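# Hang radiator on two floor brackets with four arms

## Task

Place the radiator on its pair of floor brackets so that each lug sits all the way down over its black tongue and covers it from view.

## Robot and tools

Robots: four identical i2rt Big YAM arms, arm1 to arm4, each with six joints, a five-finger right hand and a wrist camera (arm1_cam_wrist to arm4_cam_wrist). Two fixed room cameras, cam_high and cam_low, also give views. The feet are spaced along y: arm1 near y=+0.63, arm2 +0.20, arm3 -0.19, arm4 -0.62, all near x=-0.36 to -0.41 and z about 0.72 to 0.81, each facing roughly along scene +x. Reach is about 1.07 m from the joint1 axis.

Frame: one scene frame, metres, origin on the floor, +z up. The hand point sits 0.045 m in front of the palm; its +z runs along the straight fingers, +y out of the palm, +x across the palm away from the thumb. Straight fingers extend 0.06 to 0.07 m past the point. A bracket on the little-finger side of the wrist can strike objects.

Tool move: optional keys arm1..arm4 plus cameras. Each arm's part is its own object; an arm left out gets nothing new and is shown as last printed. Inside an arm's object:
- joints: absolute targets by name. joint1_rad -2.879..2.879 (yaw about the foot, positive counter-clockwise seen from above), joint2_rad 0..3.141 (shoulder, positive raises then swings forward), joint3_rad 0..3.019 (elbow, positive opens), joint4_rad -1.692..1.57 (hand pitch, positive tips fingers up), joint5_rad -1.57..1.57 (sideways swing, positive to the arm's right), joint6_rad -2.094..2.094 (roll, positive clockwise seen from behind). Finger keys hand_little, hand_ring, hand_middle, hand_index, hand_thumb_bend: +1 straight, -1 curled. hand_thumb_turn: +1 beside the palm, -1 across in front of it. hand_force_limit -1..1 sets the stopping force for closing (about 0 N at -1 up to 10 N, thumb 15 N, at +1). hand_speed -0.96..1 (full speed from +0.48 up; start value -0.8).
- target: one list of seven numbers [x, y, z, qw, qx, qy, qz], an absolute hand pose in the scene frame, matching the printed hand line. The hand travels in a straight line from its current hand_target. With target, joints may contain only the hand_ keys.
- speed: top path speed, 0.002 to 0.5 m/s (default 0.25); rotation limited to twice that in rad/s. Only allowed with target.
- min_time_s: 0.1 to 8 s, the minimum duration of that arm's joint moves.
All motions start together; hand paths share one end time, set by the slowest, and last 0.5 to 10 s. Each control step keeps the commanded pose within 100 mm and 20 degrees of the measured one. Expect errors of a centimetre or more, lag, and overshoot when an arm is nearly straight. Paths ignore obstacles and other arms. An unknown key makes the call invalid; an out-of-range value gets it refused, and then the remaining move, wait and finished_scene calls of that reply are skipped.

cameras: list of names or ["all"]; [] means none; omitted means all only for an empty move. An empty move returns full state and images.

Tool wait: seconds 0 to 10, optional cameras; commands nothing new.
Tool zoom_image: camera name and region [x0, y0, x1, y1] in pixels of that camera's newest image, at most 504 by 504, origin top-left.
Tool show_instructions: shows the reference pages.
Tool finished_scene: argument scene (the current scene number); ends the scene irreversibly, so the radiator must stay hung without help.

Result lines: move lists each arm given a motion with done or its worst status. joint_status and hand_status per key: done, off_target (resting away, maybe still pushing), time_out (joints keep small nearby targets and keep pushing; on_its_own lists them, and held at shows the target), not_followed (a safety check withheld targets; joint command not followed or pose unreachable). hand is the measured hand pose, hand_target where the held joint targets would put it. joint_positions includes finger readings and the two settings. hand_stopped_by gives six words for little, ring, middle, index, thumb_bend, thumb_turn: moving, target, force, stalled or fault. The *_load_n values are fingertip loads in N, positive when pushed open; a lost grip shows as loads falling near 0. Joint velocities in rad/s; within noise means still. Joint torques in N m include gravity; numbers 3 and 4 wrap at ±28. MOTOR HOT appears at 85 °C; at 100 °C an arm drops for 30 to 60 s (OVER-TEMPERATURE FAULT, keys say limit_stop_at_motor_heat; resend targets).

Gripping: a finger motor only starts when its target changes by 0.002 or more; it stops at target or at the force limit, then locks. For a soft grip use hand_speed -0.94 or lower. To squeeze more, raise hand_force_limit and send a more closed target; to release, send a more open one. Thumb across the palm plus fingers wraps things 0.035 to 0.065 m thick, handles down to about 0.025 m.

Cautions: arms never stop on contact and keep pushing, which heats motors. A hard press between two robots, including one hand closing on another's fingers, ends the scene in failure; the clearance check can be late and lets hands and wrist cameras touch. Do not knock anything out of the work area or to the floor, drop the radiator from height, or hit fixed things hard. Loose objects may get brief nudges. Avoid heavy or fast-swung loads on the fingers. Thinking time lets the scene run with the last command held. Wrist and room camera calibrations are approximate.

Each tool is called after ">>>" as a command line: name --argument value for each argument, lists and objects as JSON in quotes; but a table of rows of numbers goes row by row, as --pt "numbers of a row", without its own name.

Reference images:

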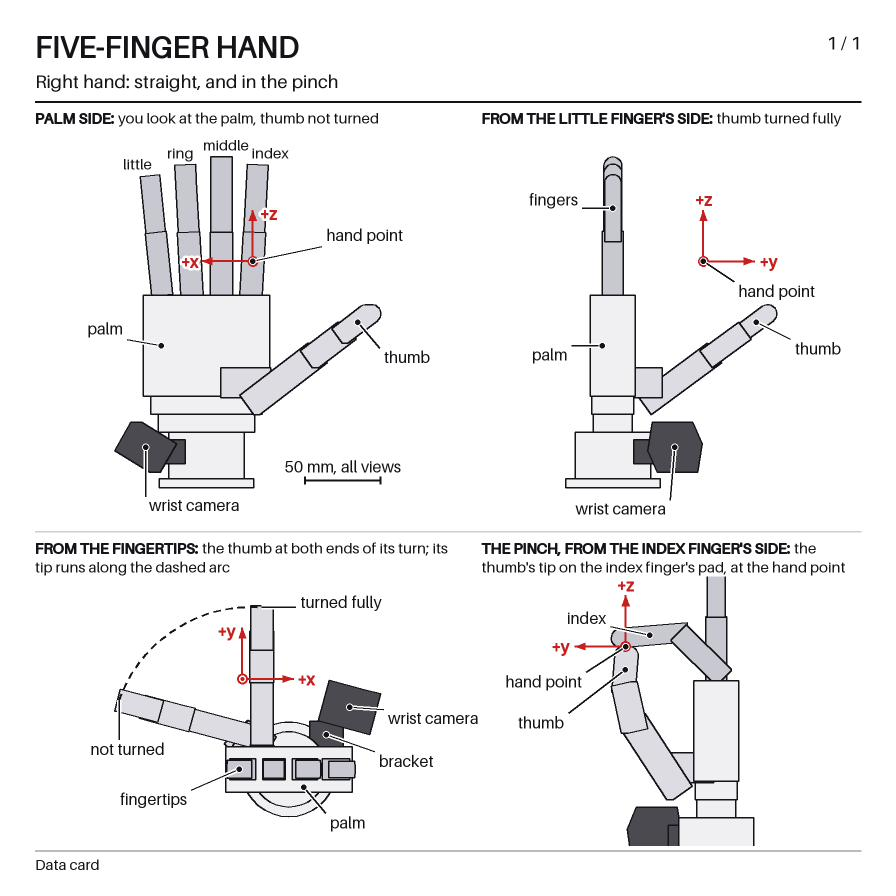

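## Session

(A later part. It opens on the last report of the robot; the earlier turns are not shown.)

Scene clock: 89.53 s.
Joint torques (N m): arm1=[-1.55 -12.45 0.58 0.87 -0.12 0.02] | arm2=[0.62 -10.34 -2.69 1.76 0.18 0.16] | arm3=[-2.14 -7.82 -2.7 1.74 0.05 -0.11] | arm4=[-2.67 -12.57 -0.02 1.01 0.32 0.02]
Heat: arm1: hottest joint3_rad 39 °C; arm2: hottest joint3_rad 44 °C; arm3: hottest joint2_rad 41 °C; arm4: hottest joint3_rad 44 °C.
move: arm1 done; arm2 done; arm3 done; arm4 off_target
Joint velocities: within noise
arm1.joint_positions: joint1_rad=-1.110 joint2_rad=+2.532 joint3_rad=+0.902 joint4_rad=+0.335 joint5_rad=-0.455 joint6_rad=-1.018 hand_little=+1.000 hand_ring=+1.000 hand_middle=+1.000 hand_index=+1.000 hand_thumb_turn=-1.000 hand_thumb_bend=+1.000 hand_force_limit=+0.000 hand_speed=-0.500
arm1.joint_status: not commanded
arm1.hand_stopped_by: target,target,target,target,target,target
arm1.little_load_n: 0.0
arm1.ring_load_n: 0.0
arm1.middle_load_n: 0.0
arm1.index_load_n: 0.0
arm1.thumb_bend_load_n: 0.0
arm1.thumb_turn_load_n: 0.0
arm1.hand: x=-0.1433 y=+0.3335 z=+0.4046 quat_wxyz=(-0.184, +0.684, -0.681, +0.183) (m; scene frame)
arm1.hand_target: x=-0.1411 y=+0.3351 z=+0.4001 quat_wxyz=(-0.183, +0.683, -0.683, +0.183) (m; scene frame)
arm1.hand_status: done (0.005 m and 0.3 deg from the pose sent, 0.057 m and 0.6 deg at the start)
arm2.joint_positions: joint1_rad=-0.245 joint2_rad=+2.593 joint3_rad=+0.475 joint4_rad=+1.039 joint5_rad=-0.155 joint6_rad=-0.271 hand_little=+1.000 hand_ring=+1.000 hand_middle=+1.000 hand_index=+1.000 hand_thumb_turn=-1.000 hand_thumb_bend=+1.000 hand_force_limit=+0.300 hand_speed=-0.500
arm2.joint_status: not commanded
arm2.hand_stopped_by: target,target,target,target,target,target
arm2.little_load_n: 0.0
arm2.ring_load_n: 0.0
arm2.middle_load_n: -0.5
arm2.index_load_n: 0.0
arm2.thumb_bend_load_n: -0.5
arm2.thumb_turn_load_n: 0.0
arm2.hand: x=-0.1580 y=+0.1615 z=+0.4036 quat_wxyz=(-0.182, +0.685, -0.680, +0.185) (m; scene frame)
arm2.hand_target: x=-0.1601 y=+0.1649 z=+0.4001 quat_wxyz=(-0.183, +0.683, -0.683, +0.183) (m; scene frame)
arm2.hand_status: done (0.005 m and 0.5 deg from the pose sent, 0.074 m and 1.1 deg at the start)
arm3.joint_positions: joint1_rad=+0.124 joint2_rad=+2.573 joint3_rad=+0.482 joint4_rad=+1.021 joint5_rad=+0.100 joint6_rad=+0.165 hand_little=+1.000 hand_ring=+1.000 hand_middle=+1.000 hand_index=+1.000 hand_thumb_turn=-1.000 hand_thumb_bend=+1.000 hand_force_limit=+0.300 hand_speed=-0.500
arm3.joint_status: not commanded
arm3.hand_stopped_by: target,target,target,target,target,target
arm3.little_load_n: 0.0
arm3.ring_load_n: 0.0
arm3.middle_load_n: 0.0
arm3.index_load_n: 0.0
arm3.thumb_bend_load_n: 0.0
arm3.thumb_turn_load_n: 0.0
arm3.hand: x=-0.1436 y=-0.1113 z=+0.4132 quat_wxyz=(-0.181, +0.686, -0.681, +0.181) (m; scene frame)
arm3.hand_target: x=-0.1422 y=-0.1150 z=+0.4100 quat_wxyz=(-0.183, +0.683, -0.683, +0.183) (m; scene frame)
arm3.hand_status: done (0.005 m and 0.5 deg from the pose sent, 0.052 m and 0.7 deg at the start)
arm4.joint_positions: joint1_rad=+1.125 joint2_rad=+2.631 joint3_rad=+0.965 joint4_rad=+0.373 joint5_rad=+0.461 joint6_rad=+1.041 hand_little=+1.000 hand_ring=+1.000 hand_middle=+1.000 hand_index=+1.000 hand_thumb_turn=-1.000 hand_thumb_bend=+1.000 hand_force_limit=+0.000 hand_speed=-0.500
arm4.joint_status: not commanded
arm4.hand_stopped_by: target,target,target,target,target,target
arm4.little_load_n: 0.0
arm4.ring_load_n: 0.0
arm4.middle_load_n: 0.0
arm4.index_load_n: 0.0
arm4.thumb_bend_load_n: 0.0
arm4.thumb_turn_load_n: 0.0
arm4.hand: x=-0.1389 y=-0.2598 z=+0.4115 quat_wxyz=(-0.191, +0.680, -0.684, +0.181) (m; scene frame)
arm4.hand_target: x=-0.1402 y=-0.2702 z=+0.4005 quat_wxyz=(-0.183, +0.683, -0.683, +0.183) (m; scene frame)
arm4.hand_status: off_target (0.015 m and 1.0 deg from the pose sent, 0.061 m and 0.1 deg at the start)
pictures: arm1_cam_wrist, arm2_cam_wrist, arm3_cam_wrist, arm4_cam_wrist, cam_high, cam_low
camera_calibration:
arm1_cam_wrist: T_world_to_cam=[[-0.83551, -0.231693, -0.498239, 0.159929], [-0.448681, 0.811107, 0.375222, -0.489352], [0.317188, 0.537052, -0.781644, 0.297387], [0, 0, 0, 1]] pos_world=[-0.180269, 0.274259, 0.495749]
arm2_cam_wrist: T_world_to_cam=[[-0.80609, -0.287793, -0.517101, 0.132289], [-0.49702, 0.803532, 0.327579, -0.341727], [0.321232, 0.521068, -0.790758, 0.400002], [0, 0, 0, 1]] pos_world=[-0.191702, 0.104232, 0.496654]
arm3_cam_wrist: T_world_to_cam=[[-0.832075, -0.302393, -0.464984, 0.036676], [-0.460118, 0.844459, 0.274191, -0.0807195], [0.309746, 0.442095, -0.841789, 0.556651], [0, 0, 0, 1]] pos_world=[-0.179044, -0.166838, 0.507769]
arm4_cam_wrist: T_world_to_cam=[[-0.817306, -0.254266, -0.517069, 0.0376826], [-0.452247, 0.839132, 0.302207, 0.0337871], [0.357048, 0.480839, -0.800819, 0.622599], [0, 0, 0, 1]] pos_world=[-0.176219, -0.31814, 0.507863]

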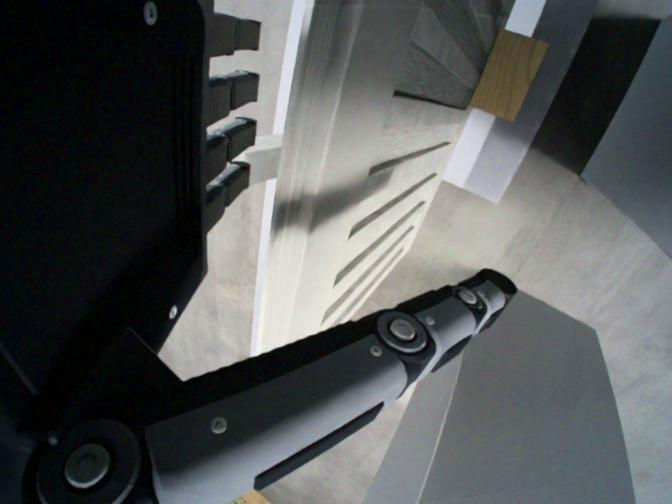

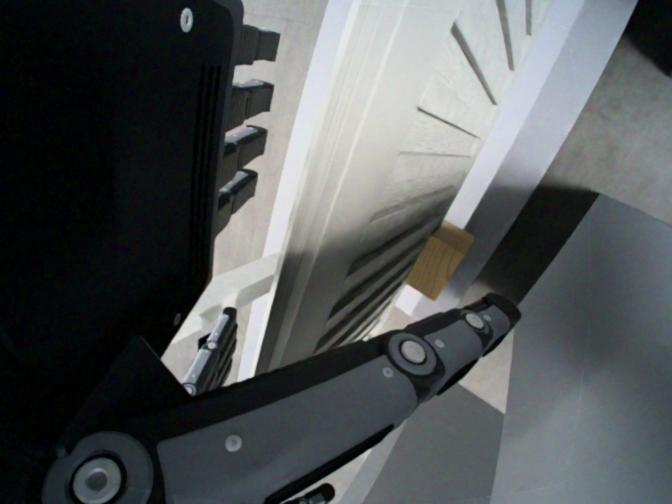

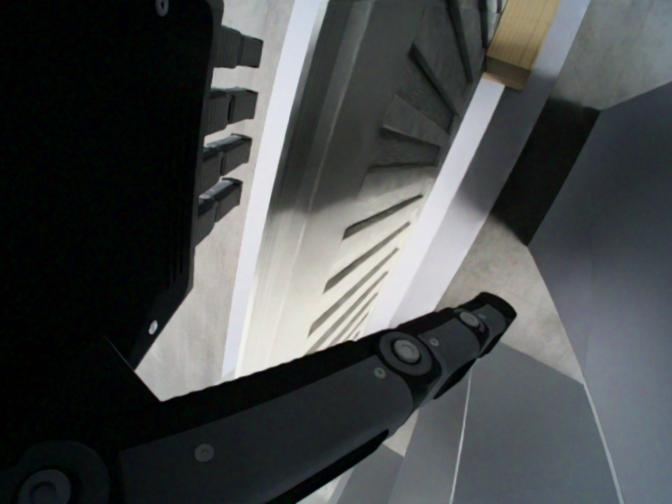

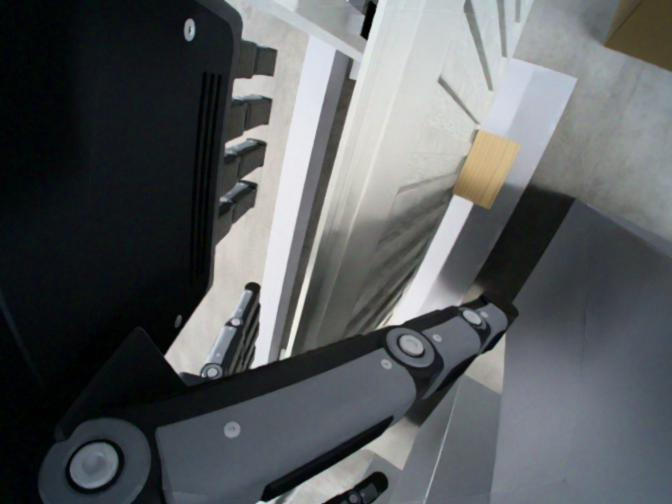

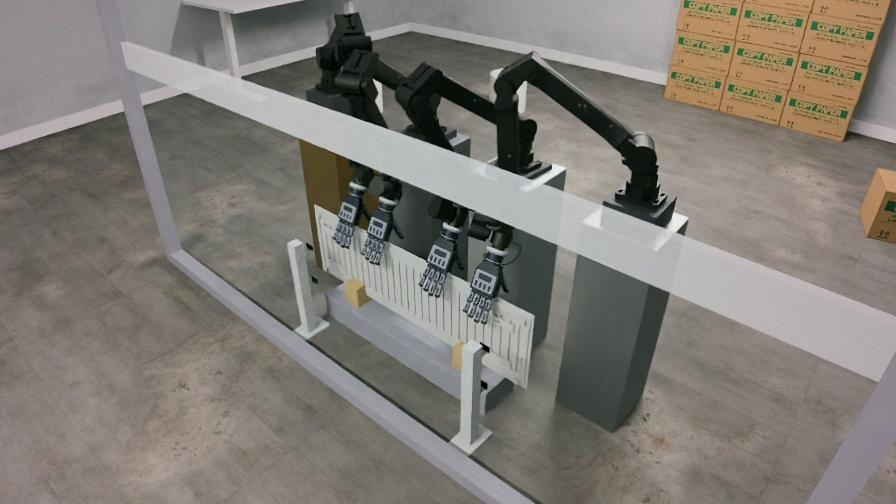

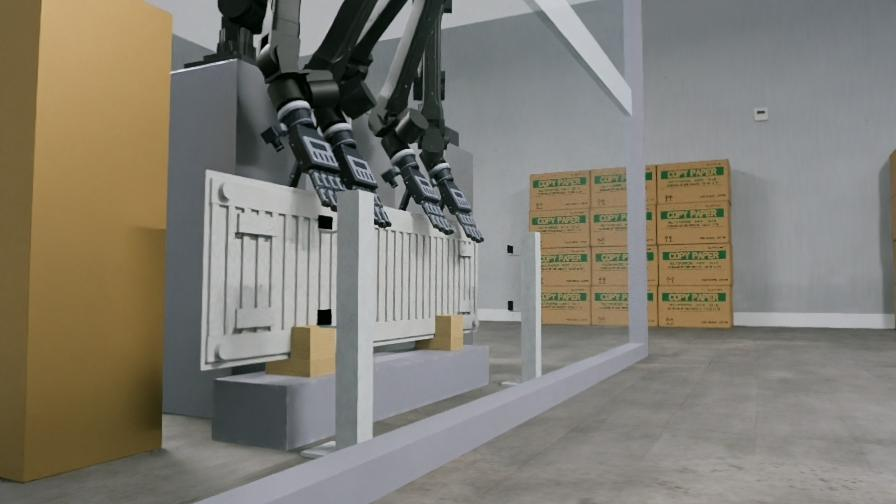

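>>> move --arm2 '{"target": [-0.16, 0.165, 0.375, -0.183, 0.683, -0.683, 0.183], "speed": 0.1, "joints": {"hand_little": 0.4, "hand_ring": 0.4, "hand_middle": 0.4, "hand_index": 0.4, "hand_thumb_bend": 0.5, "hand_speed": -0.5}}' --arm3 '{"target": [-0.14, -0.115, 0.39, -0.183, 0.683, -0.683, 0.183], "speed": 0.1, "joints": {"hand_little": 0.4, "hand_ring": 0.4, "hand_middle": 0.4, "hand_index": 0.4, "hand_thumb_bend": 0.5, "hand_speed": -0.5}}' --arm1 '{"target": [-0.141, 0.335, 0.386, -0.183, 0.683, -0.683, 0.183], "speed": 0.1, "joints": {"hand_little": 0.4, "hand_ring": 0.4, "hand_middle": 0.4, "hand_index": 0.4, "hand_thumb_bend": 0.5, "hand_speed": -0.5}}' --arm4 '{"target": [-0.14, -0.27, 0.366, -0.183, 0.683, -0.683, 0.183], "speed": 0.1, "joints": {"hand_little": 0.4, "hand_ring": 0.4, "hand_middle": 0.4, "hand_index": 0.4, "hand_thumb_bend": 0.5, "hand_speed": -0.5}}' --cameras '["all"]'

Scene clock: 92.43 s.
Joint torques (N m): arm1=[-1.49 -12.4 0.43 0.87 -0.12 0.02] | arm2=[1.2 -11.22 -3.19 1.62 0.11 0.17] | arm3=[-2.08 -7.88 -2.85 1.74 0.04 -0.12] | arm4=[-2.67 -12.81 -0.21 1.05 0.33 0.03]
Heat: arm1: hottest joint3_rad 39 °C; arm2: hottest joint3_rad 44 °C; arm3: hottest joint2_rad 41 °C; arm4: hottest joint3_rad 44 °C.
move: arm1 done; arm2 done; arm3 done; arm4 off_target
Joint velocities: within noise
arm1.joint_positions: joint1_rad=-1.110 joint2_rad=+2.571 joint3_rad=+0.928 joint4_rad=+0.351 joint5_rad=-0.455 joint6_rad=-1.018 hand_little=+0.400 hand_ring=+0.400 hand_middle=+0.400 hand_index=+0.400 hand_thumb_turn=-1.000 hand_thumb_bend=+0.500 hand_force_limit=+0.000 hand_speed=-0.500
arm1.joint_status: all done
arm1.hand_stopped_by: target,target,target,target,target,target
arm1.little_load_n: 0.0
arm1.ring_load_n: 0.0
arm1.middle_load_n: 0.0
arm1.index_load_n: 0.0
arm1.thumb_bend_load_n: 0.0
arm1.thumb_turn_load_n: 0.0
arm1.hand: x=-0.1428 y=+0.3326 z=+0.3909 quat_wxyz=(-0.183, +0.684, -0.681, +0.184) (m; scene frame)
arm1.hand_target: x=-0.1411 y=+0.3350 z=+0.3861 quat_wxyz=(-0.183, +0.683, -0.683, +0.183) (m; scene frame)
arm1.hand_status: done (0.006 m and 0.3 deg from the pose sent, 0.019 m and 0.3 deg at the start)
arm2.joint_positions: joint1_rad=-0.245 joint2_rad=+2.679 joint3_rad=+0.529 joint4_rad=+1.073 joint5_rad=-0.154 joint6_rad=-0.270 hand_little=+0.400 hand_ring=+0.400 hand_middle=+0.400 hand_index=+0.400 hand_thumb_turn=-1.000 hand_thumb_bend=+0.500 hand_force_limit=+0.300 hand_speed=-0.500
arm2.joint_status: all done
arm2.hand_stopped_by: target,target,target,target,target,target
arm2.little_load_n: 0.0
arm2.ring_load_n: 0.0
arm2.middle_load_n: 0.0
arm2.index_load_n: 0.0
arm2.thumb_bend_load_n: 0.0
arm2.thumb_turn_load_n: 0.0
arm2.hand: x=-0.1570 y=+0.1613 z=+0.3788 quat_wxyz=(-0.182, +0.685, -0.680, +0.185) (m; scene frame)
arm2.hand_target: x=-0.1600 y=+0.1649 z=+0.3751 quat_wxyz=(-0.183, +0.683, -0.683, +0.183) (m; scene frame)
arm2.hand_status: done (0.006 m and 0.5 deg from the pose sent, 0.029 m and 0.5 deg at the start)
arm3.joint_positions: joint1_rad=+0.122 joint2_rad=+2.639 joint3_rad=+0.528 joint4_rad=+1.042 joint5_rad=+0.099 joint6_rad=+0.163 hand_little=+0.400 hand_ring=+0.400 hand_middle=+0.400 hand_index=+0.400 hand_thumb_turn=-1.000 hand_thumb_bend=+0.500 hand_force_limit=+0.300 hand_speed=-0.500
arm3.joint_status: all done
arm3.hand_stopped_by: target,target,target,target,target,target
arm3.little_load_n: 0.0
arm3.ring_load_n: 0.0
arm3.middle_load_n: 0.0
arm3.index_load_n: 0.0
arm3.thumb_bend_load_n: 0.0
arm3.thumb_turn_load_n: 0.0
arm3.hand: x=-0.1407 y=-0.1110 z=+0.3935 quat_wxyz=(-0.182, +0.685, -0.681, +0.181) (m; scene frame)
arm3.hand_target: x=-0.1399 y=-0.1148 z=+0.3901 quat_wxyz=(-0.183, +0.683, -0.683, +0.183) (m; scene frame)
arm3.hand_status: done (0.005 m and 0.4 deg from the pose sent, 0.024 m and 0.4 deg at the start)
arm4.joint_positions: joint1_rad=+1.125 joint2_rad=+2.726 joint3_rad=+1.036 joint4_rad=+0.395 joint5_rad=+0.461 joint6_rad=+1.041 hand_little=+0.400 hand_ring=+0.400 hand_middle=+0.400 hand_index=+0.400 hand_thumb_turn=-1.000 hand_thumb_bend=+0.500 hand_force_limit=+0.000 hand_speed=-0.500
arm4.joint_status: all done
arm4.hand_stopped_by: target,target,target,target,target,target
arm4.little_load_n: 0.0
arm4.ring_load_n: 0.0
arm4.middle_load_n: 0.5
arm4.index_load_n: 0.0
arm4.thumb_bend_load_n: 0.0
arm4.thumb_turn_load_n: 0.0
arm4.hand: x=-0.1386 y=-0.2591 z=+0.3775 quat_wxyz=(-0.190, +0.681, -0.684, +0.181) (m; scene frame)
arm4.hand_target: x=-0.1402 y=-0.2702 z=+0.3665 quat_wxyz=(-0.183, +0.683, -0.683, +0.183) (m; scene frame)
arm4.hand_status: off_target (0.016 m and 0.9 deg from the pose sent, 0.047 m and 1.0 deg at the start)
pictures: arm1_cam_wrist, arm2_cam_wrist, arm3_cam_wrist, arm4_cam_wrist, cam_high, cam_low
camera_calibration:
arm1_cam_wrist: T_world_to_cam=[[-0.835416, -0.232037, -0.498235, 0.153411], [-0.448496, 0.811797, 0.373948, -0.482962], [0.317696, 0.535859, -0.782256, 0.287773], [0, 0, 0, 1]] pos_world=[-0.179869, 0.273459, 0.48215]
arm2_cam_wrist: T_world_to_cam=[[-0.805628, -0.287863, -0.517782, 0.120549], [-0.497246, 0.803682, 0.326865, -0.332716], [0.32204, 0.520797, -0.790608, 0.380317], [0, 0, 0, 1]] pos_world=[-0.190801, 0.104032, 0.471853]
arm3_cam_wrist: T_world_to_cam=[[-0.831398, -0.302467, -0.466145, 0.0305228], [-0.460719, 0.844213, 0.273937, -0.0743515], [0.310669, 0.442513, -0.84123, 0.539058], [0, 0, 0, 1]] pos_world=[-0.176347, -0.166539, 0.488067]
arm4_cam_wrist: T_world_to_cam=[[-0.817727, -0.254813, -0.516132, 0.0199438], [-0.452053, 0.839382, 0.301804, 0.043875], [0.356329, 0.480112, -0.801575, 0.594843], [0, 0, 0, 1]] pos_world=[-0.175817, -0.317338, 0.473863]

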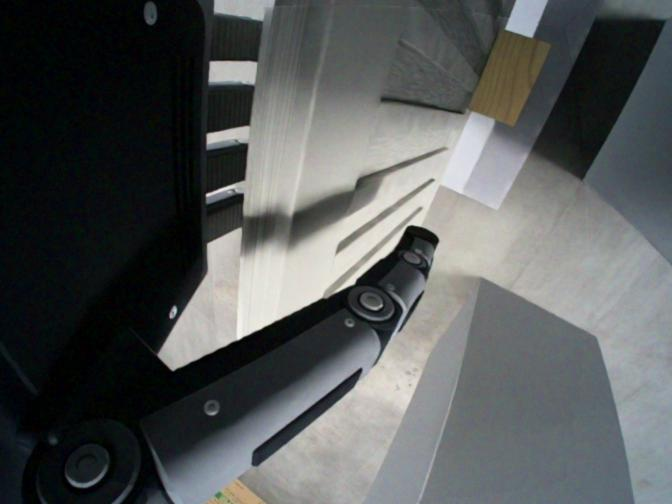

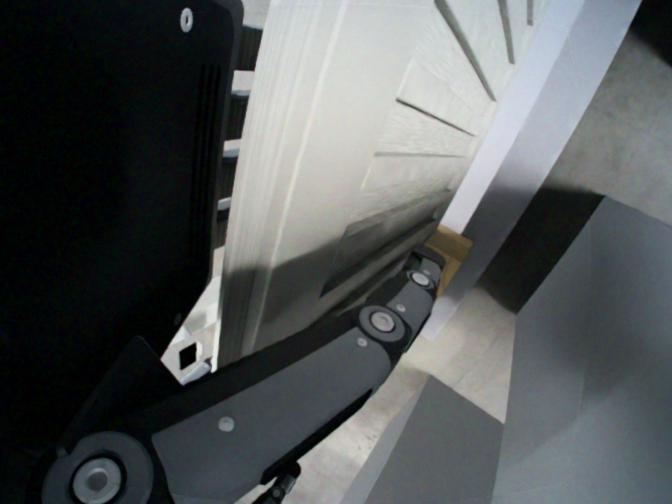

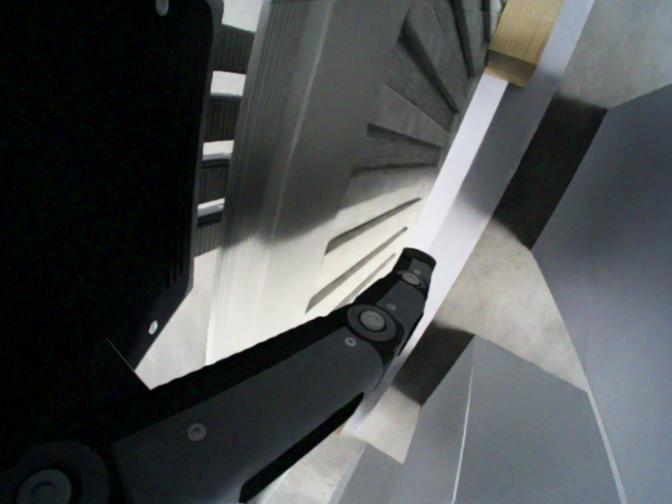

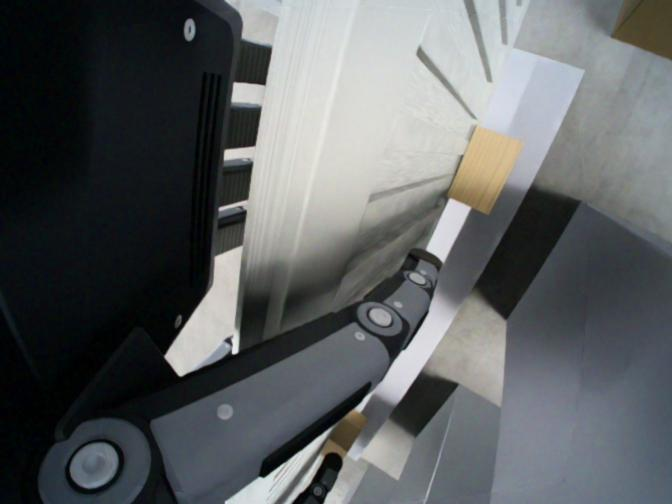

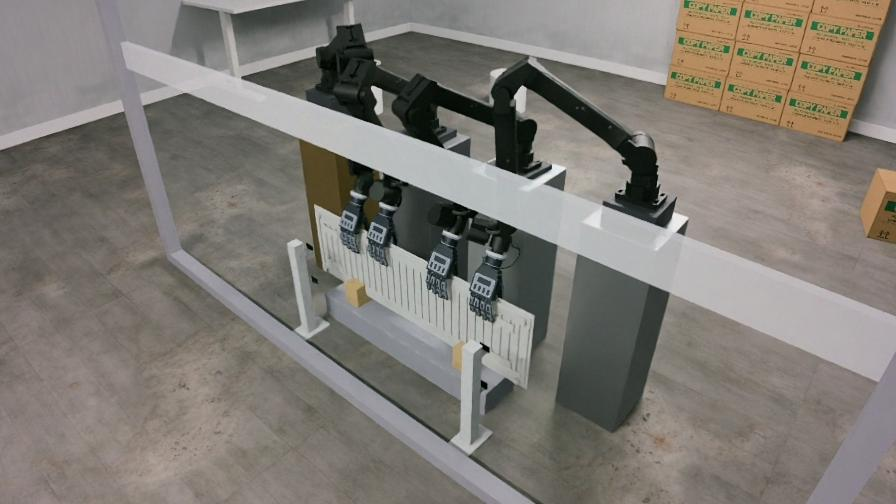

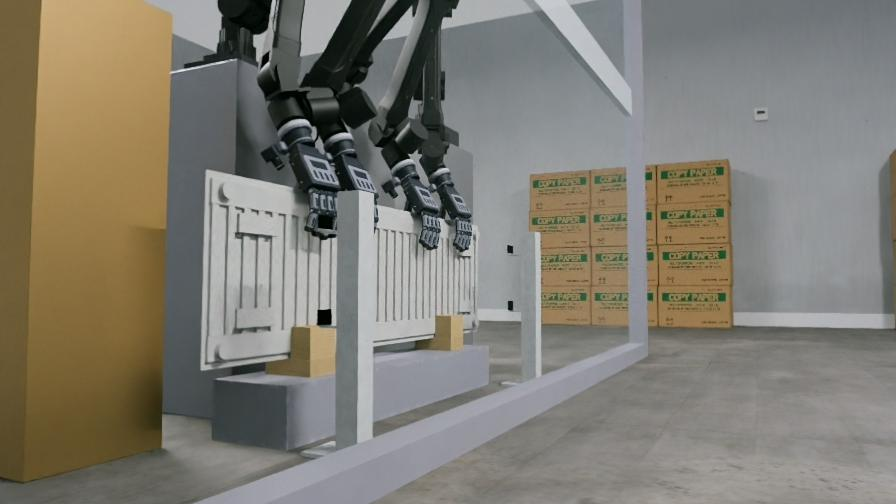

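>>> move --arm1 '{"joints": {"hand_little": -0.5, "hand_ring": -0.5, "hand_middle": -0.5, "hand_index": -0.5, "hand_force_limit": -0.75, "hand_speed": -0.92}}' --arm2 '{"joints": {"hand_little": -0.5, "hand_ring": -0.5, "hand_middle": -0.5, "hand_index": -0.5, "hand_force_limit": -0.75, "hand_speed": -0.92}}' --arm3 '{"joints": {"hand_little": -0.5, "hand_ring": -0.5, "hand_middle": -0.5, "hand_index": -0.5, "hand_force_limit": -0.75, "hand_speed": -0.92}}' --arm4 '{"joints": {"hand_little": -0.5, "hand_ring": -0.5, "hand_middle": -0.5, "hand_index": -0.5, "hand_force_limit": -0.75, "hand_speed": -0.92}}' --cameras '["cam_high", "cam_low"]'

Scene clock: 96.77 s.
Joint torques (N m): arm1=[-1.73 -12.51 0.44 0.84 -0.13 0.01] | arm2=[0.44 -11.11 -3.45 1.66 0.12 0.19] | arm3=[-2.02 -7.94 -3.19 1.58 0.07 -0.08] | arm4=[-2.49 -12.86 -0.2 0.96 0.32 0.03]
Heat: arm1: hottest joint2_rad 39 °C; arm2: hottest joint3_rad 44 °C; arm3: hottest joint2_rad 41 °C; arm4: hottest joint3_rad 43 °C.
move: arm1 off_target; arm2 off_target; arm3 off_target; arm4 off_target
Joint velocities: within noise
arm1.joint_positions: joint1_rad=-1.110 joint2_rad=+2.572 joint3_rad=+0.928 joint4_rad=+0.351 joint5_rad=-0.455 joint6_rad=-1.017 hand_little=-0.041 hand_ring=+0.110 hand_middle=+0.230 hand_index=+0.289 hand_thumb_turn=-1.000 hand_thumb_bend=+0.500 hand_force_limit=-0.750 hand_speed=-0.920
arm1.joint_status: hand_little off_target (ended at -0.041, target -0.500); hand_ring off_target (ended at +0.110, target -0.500); hand_middle off_target (ended at +0.230, target -0.500); hand_index off_target (ended at +0.289, target -0.500); the others done
arm1.hand_stopped_by: force,force,force,force,target,target
arm1.little_load_n: 1.0
arm1.ring_load_n: 0.0
arm1.middle_load_n: -0.5
arm1.index_load_n: 0.0
arm1.thumb_bend_load_n: 0.0
arm1.thumb_turn_load_n: 0.0
arm1.hand: x=-0.1426 y=+0.3329 z=+0.3908 quat_wxyz=(-0.183, +0.684, -0.681, +0.183) (m; scene frame)
arm1.hand_target: x=-0.1411 y=+0.3350 z=+0.3861 quat_wxyz=(-0.183, +0.683, -0.683, +0.183) (m; scene frame)
arm1.hand_status: not commanded
arm2.joint_positions: joint1_rad=-0.243 joint2_rad=+2.679 joint3_rad=+0.533 joint4_rad=+1.075 joint5_rad=-0.154 joint6_rad=-0.268 hand_little=-0.040 hand_ring=+0.072 hand_middle=+0.043 hand_index=+0.117 hand_thumb_turn=-1.000 hand_thumb_bend=+0.500 hand_force_limit=-0.750 hand_speed=-0.920
arm2.joint_status: hand_little off_target (ended at -0.040, target -0.500); hand_ring off_target (ended at +0.072, target -0.500); hand_middle off_target (ended at +0.043, target -0.500); hand_index off_target (ended at +0.117, target -0.500); the others done
arm2.hand_stopped_by: force,force,force,force,target,target
arm2.little_load_n: 0.5
arm2.ring_load_n: 0.0
arm2.middle_load_n: 0.0
arm2.index_load_n: 0.5
arm2.thumb_bend_load_n: 0.0
arm2.thumb_turn_load_n: 0.0
arm2.hand: x=-0.1540 y=+0.1610 z=+0.3784 quat_wxyz=(-0.184, +0.685, -0.680, +0.188) (m; scene frame)
arm2.hand_target: x=-0.1599 y=+0.1649 z=+0.3751 quat_wxyz=(-0.183, +0.683, -0.683, +0.183) (m; scene frame)
arm2.hand_status: not commanded
arm3.joint_positions: joint1_rad=+0.122 joint2_rad=+2.639 joint3_rad=+0.533 joint4_rad=+1.047 joint5_rad=+0.098 joint6_rad=+0.161 hand_little=-0.018 hand_ring=-0.003 hand_middle=+0.259 hand_index=+0.162 hand_thumb_turn=-1.000 hand_thumb_bend=+0.500 hand_force_limit=-0.750 hand_speed=-0.920
arm3.joint_status: hand_little off_target (ended at -0.018, target -0.500); hand_ring off_target (ended at -0.003, target -0.500); hand_middle off_target (ended at +0.259, target -0.500); hand_index off_target (ended at +0.162, target -0.500); the others done
arm3.hand_stopped_by: force,force,force,force,target,target
arm3.little_load_n: 1.0
arm3.ring_load_n: 0.0
arm3.middle_load_n: 0.0
arm3.index_load_n: 0.0
arm3.thumb_bend_load_n: 0.0
arm3.thumb_turn_load_n: 0.0
arm3.hand: x=-0.1365 y=-0.1102 z=+0.3933 quat_wxyz=(-0.186, +0.685, -0.680, +0.184) (m; scene frame)
arm3.hand_target: x=-0.1400 y=-0.1149 z=+0.3901 quat_wxyz=(-0.183, +0.683, -0.683, +0.183) (m; scene frame)
arm3.hand_status: not commanded
arm4.joint_positions: joint1_rad=+1.123 joint2_rad=+2.726 joint3_rad=+1.036 joint4_rad=+0.398 joint5_rad=+0.461 joint6_rad=+1.040 hand_little=-0.085 hand_ring=+0.034 hand_middle=+0.094 hand_index=+0.027 hand_thumb_turn=-1.000 hand_thumb_bend=+0.500 hand_force_limit=-0.750 hand_speed=-0.920
arm4.joint_status: hand_little off_target (ended at -0.085, target -0.500); hand_ring off_target (ended at +0.034, target -0.500); hand_middle off_target (ended at +0.094, target -0.500); hand_index off_target (ended at +0.027, target -0.500); the others done
arm4.hand_stopped_by: force,force,force,force,target,target
arm4.little_load_n: 0.5
arm4.ring_load_n: 0.0
arm4.middle_load_n: 0.0
arm4.index_load_n: 0.0
arm4.thumb_bend_load_n: 0.0
arm4.thumb_turn_load_n: 0.0
arm4.hand: x=-0.1377 y=-0.2589 z=+0.3777 quat_wxyz=(-0.191, +0.680, -0.685, +0.180) (m; scene frame)
arm4.hand_target: x=-0.1403 y=-0.2701 z=+0.3665 quat_wxyz=(-0.183, +0.683, -0.683, +0.183) (m; scene frame)
arm4.hand_status: not commanded
pictures: cam_high, cam_low

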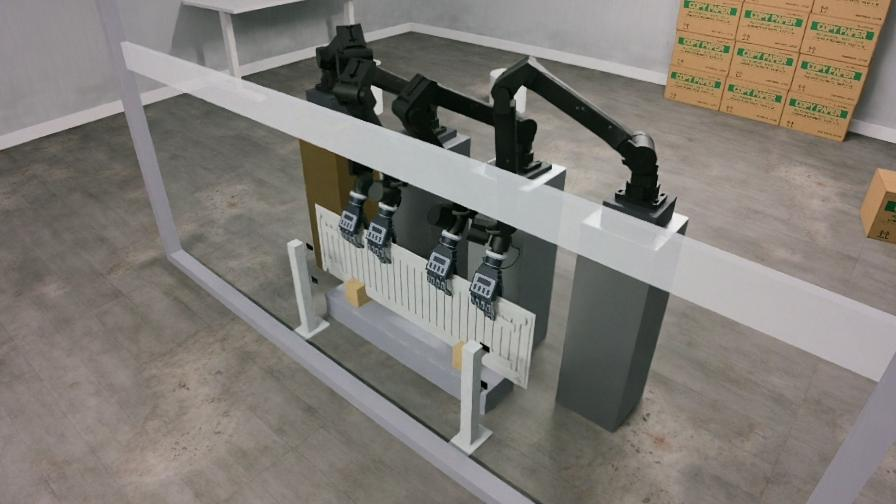

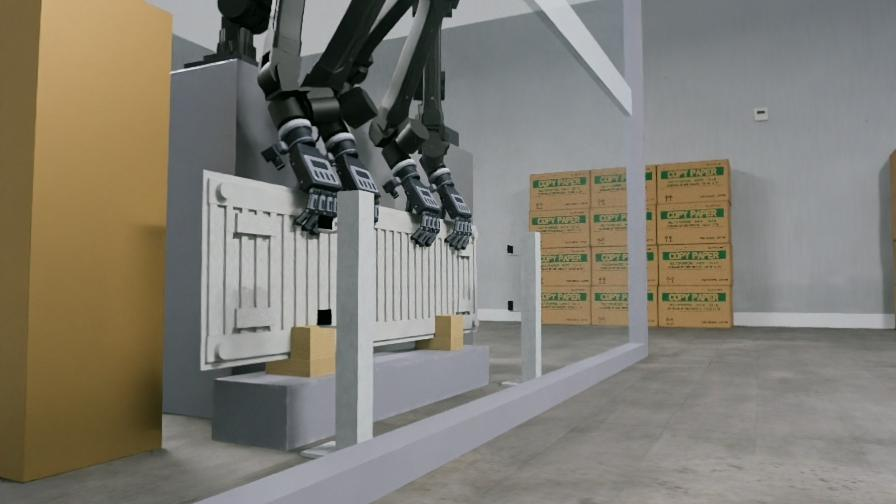

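>>> move --arm1 '{"joints": {"hand_thumb_bend": -0.7, "hand_force_limit": 0.4, "hand_speed": -0.9}}' --arm2 '{"joints": {"hand_thumb_bend": -0.7, "hand_force_limit": 0.4, "hand_speed": -0.9}}' --arm3 '{"joints": {"hand_thumb_bend": -0.7, "hand_force_limit": 0.4, "hand_speed": -0.9}}' --arm4 '{"joints": {"hand_thumb_bend": -0.7, "hand_force_limit": 0.4, "hand_speed": -0.9}}' --cameras '["all"]'

Scene clock: 102.23 s.
Joint torques (N m): arm1=[-1.73 -12.51 0.43 0.79 -0.13 0.01] | arm2=[0.32 -11.34 -3.54 1.51 0.16 0.19] | arm3=[-2.08 -7.77 -3.25 1.57 0.1 0.1] | arm4=[-2.49 -12.81 -0.32 0.94 0.3 0.13]
Heat: arm1: hottest joint2_rad 39 °C; arm2: hottest joint3_rad 44 °C; arm3: hottest joint2_rad 41 °C; arm4: hottest joint3_rad 43 °C.
move: arm1 off_target; arm2 off_target; arm3 off_target; arm4 off_target
Joint velocities: within noise
arm1.joint_positions: joint1_rad=-1.108 joint2_rad=+2.572 joint3_rad=+0.928 joint4_rad=+0.353 joint5_rad=-0.455 joint6_rad=-1.017 hand_little=-0.040 hand_ring=+0.110 hand_middle=+0.230 hand_index=+0.289 hand_thumb_turn=-1.000 hand_thumb_bend=+0.088 hand_force_limit=+0.400 hand_speed=-0.900
arm1.joint_status: hand_thumb_bend off_target (ended at +0.088, target -0.700); the others done
arm1.hand_stopped_by: force,force,force,force,force,target
arm1.little_load_n: 3.0
arm1.ring_load_n: 3.5
arm1.middle_load_n: 0.0
arm1.index_load_n: 0.0
arm1.thumb_bend_load_n: 9.0
arm1.thumb_turn_load_n: 1.0
arm1.hand: x=-0.1418 y=+0.3330 z=+0.3907 quat_wxyz=(-0.183, +0.685, -0.680, +0.184) (m; scene frame)
arm1.hand_target: x=-0.1410 y=+0.3350 z=+0.3861 quat_wxyz=(-0.183, +0.683, -0.683, +0.183) (m; scene frame)
arm1.hand_status: not commanded
arm2.joint_positions: joint1_rad=-0.241 joint2_rad=+2.679 joint3_rad=+0.534 joint4_rad=+1.076 joint5_rad=-0.154 joint6_rad=-0.269 hand_little=-0.040 hand_ring=+0.072 hand_middle=+0.043 hand_index=+0.117 hand_thumb_turn=-1.000 hand_thumb_bend=+0.112 hand_force_limit=+0.400 hand_speed=-0.900
arm2.joint_status: hand_thumb_bend off_target (ended at +0.112, target -0.700); the others done
arm2.hand_stopped_by: force,force,force,force,force,target
arm2.little_load_n: 3.5
arm2.ring_load_n: 0.0
arm2.middle_load_n: 2.0
arm2.index_load_n: 0.0
arm2.thumb_bend_load_n: 9.5
arm2.thumb_turn_load_n: 1.5
arm2.hand: x=-0.1536 y=+0.1612 z=+0.3783 quat_wxyz=(-0.185, +0.686, -0.678, +0.188) (m; scene frame)
arm2.hand_target: x=-0.1602 y=+0.1650 z=+0.3751 quat_wxyz=(-0.183, +0.683, -0.683, +0.183) (m; scene frame)
arm2.hand_status: not commanded
arm3.joint_positions: joint1_rad=+0.122 joint2_rad=+2.639 joint3_rad=+0.534 joint4_rad=+1.047 joint5_rad=+0.097 joint6_rad=+0.146 hand_little=-0.018 hand_ring=-0.003 hand_middle=+0.259 hand_index=+0.162 hand_thumb_turn=-1.000 hand_thumb_bend=+0.118 hand_force_limit=+0.400 hand_speed=-0.900
arm3.joint_status: hand_thumb_bend off_target (ended at +0.118, target -0.700); the others done
arm3.hand_stopped_by: force,force,force,force,force,target
arm3.little_load_n: 2.5
arm3.ring_load_n: 1.5
arm3.middle_load_n: 0.0
arm3.index_load_n: 0.0
arm3.thumb_bend_load_n: 8.0
arm3.thumb_turn_load_n: 1.0
arm3.hand: x=-0.1360 y=-0.1108 z=+0.3931 quat_wxyz=(-0.186, +0.690, -0.675, +0.185) (m; scene frame)
arm3.hand_target: x=-0.1399 y=-0.1149 z=+0.3901 quat_wxyz=(-0.183, +0.683, -0.683, +0.183) (m; scene frame)
arm3.hand_status: not commanded
arm4.joint_positions: joint1_rad=+1.123 joint2_rad=+2.726 joint3_rad=+1.038 joint4_rad=+0.398 joint5_rad=+0.461 joint6_rad=+1.031 hand_little=-0.085 hand_ring=+0.034 hand_middle=+0.094 hand_index=+0.027 hand_thumb_turn=-1.000 hand_thumb_bend=+0.197 hand_force_limit=+0.400 hand_speed=-0.900
arm4.joint_status: hand_thumb_bend off_target (ended at +0.197, target -0.700); the others done
arm4.hand_stopped_by: force,force,force,force,force,target
arm4.little_load_n: 3.0
arm4.ring_load_n: 0.0
arm4.middle_load_n: 0.0
arm4.index_load_n: 2.5
arm4.thumb_bend_load_n: 9.5
arm4.thumb_turn_load_n: 1.0
arm4.hand: x=-0.1374 y=-0.2588 z=+0.3774 quat_wxyz=(-0.191, +0.683, -0.681, +0.181) (m; scene frame)
arm4.hand_target: x=-0.1403 y=-0.2702 z=+0.3665 quat_wxyz=(-0.183, +0.683, -0.683, +0.183) (m; scene frame)
arm4.hand_status: not commanded
pictures: arm1_cam_wrist, arm2_cam_wrist, arm3_cam_wrist, arm4_cam_wrist, cam_high, cam_low
camera_calibration:
arm1_cam_wrist: T_world_to_cam=[[-0.834446, -0.234348, -0.498779, 0.155359], [-0.450509, 0.811356, 0.372482, -0.482333], [0.317397, 0.535521, -0.782609, 0.287372], [0, 0, 0, 1]] pos_world=[-0.178868, 0.273858, 0.48205]
arm2_cam_wrist: T_world_to_cam=[[-0.800928, -0.291446, -0.523043, 0.126307], [-0.502169, 0.802712, 0.321683, -0.329456], [0.3261, 0.520301, -0.789269, 0.379089], [0, 0, 0, 1]] pos_world=[-0.187901, 0.104029, 0.471247]
arm3_cam_wrist: T_world_to_cam=[[-0.821341, -0.317354, -0.47401, 0.0370791], [-0.476528, 0.838481, 0.264332, -0.0711858], [0.313562, 0.442986, -0.839906, 0.537041], [0, 0, 0, 1]] pos_world=[-0.171863, -0.166446, 0.487457]
arm4_cam_wrist: T_world_to_cam=[[-0.814919, -0.261062, -0.51745, 0.020268], [-0.458197, 0.836922, 0.299362, 0.0436427], [0.354913, 0.481049, -0.801641, 0.59433], [0, 0, 0, 1]] pos_world=[-0.174422, -0.317136, 0.473862]

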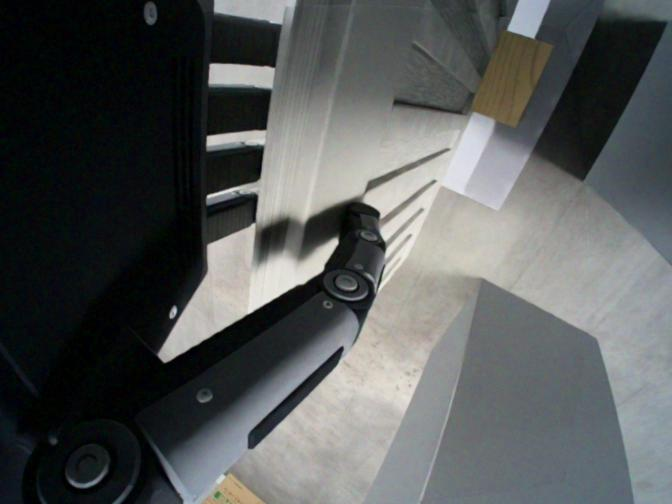

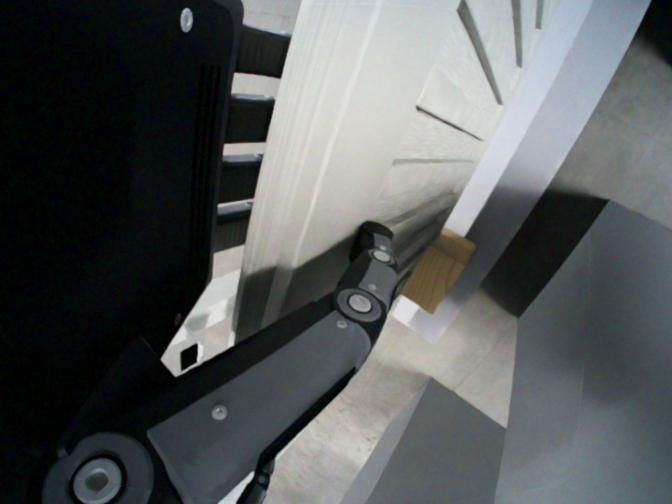

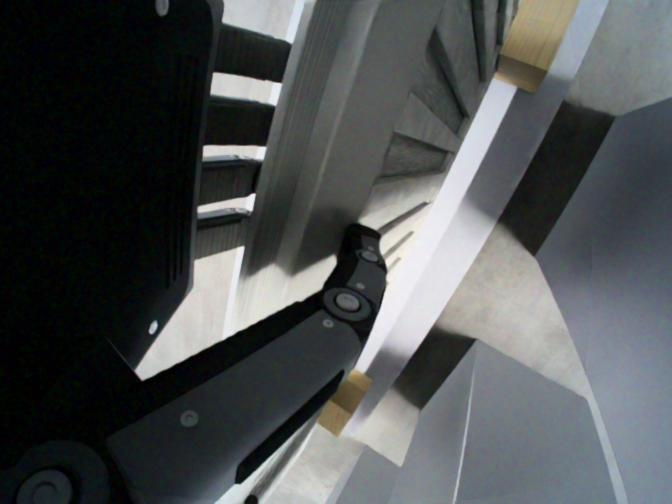

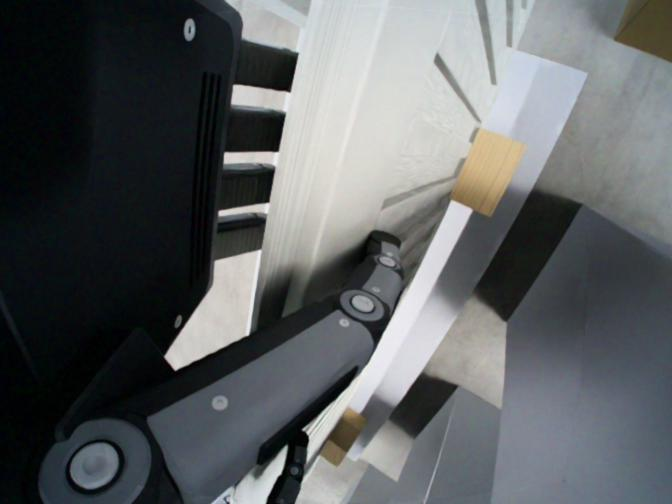

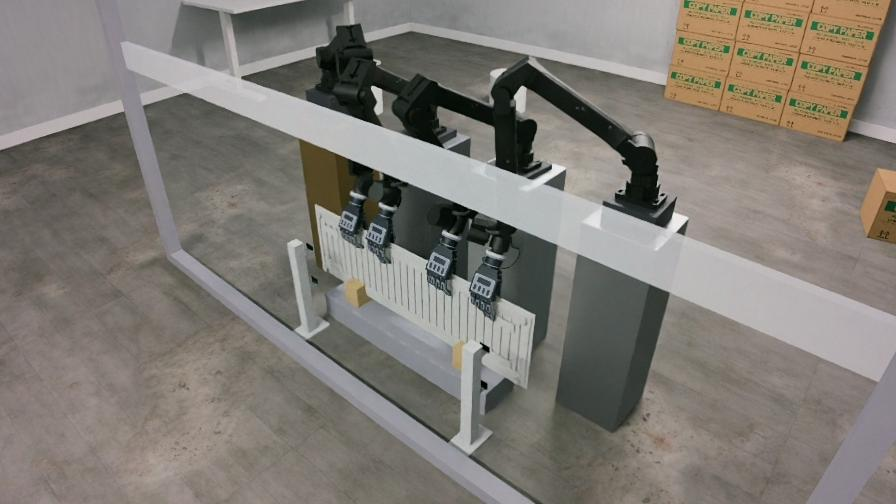

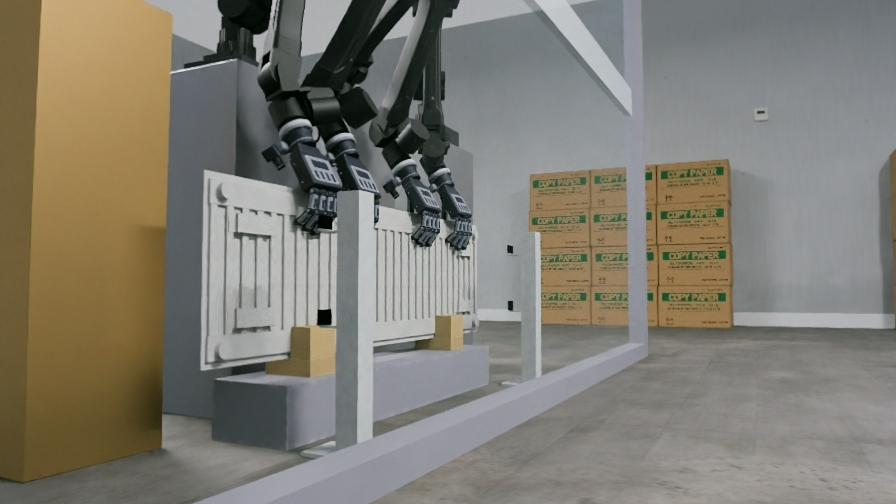

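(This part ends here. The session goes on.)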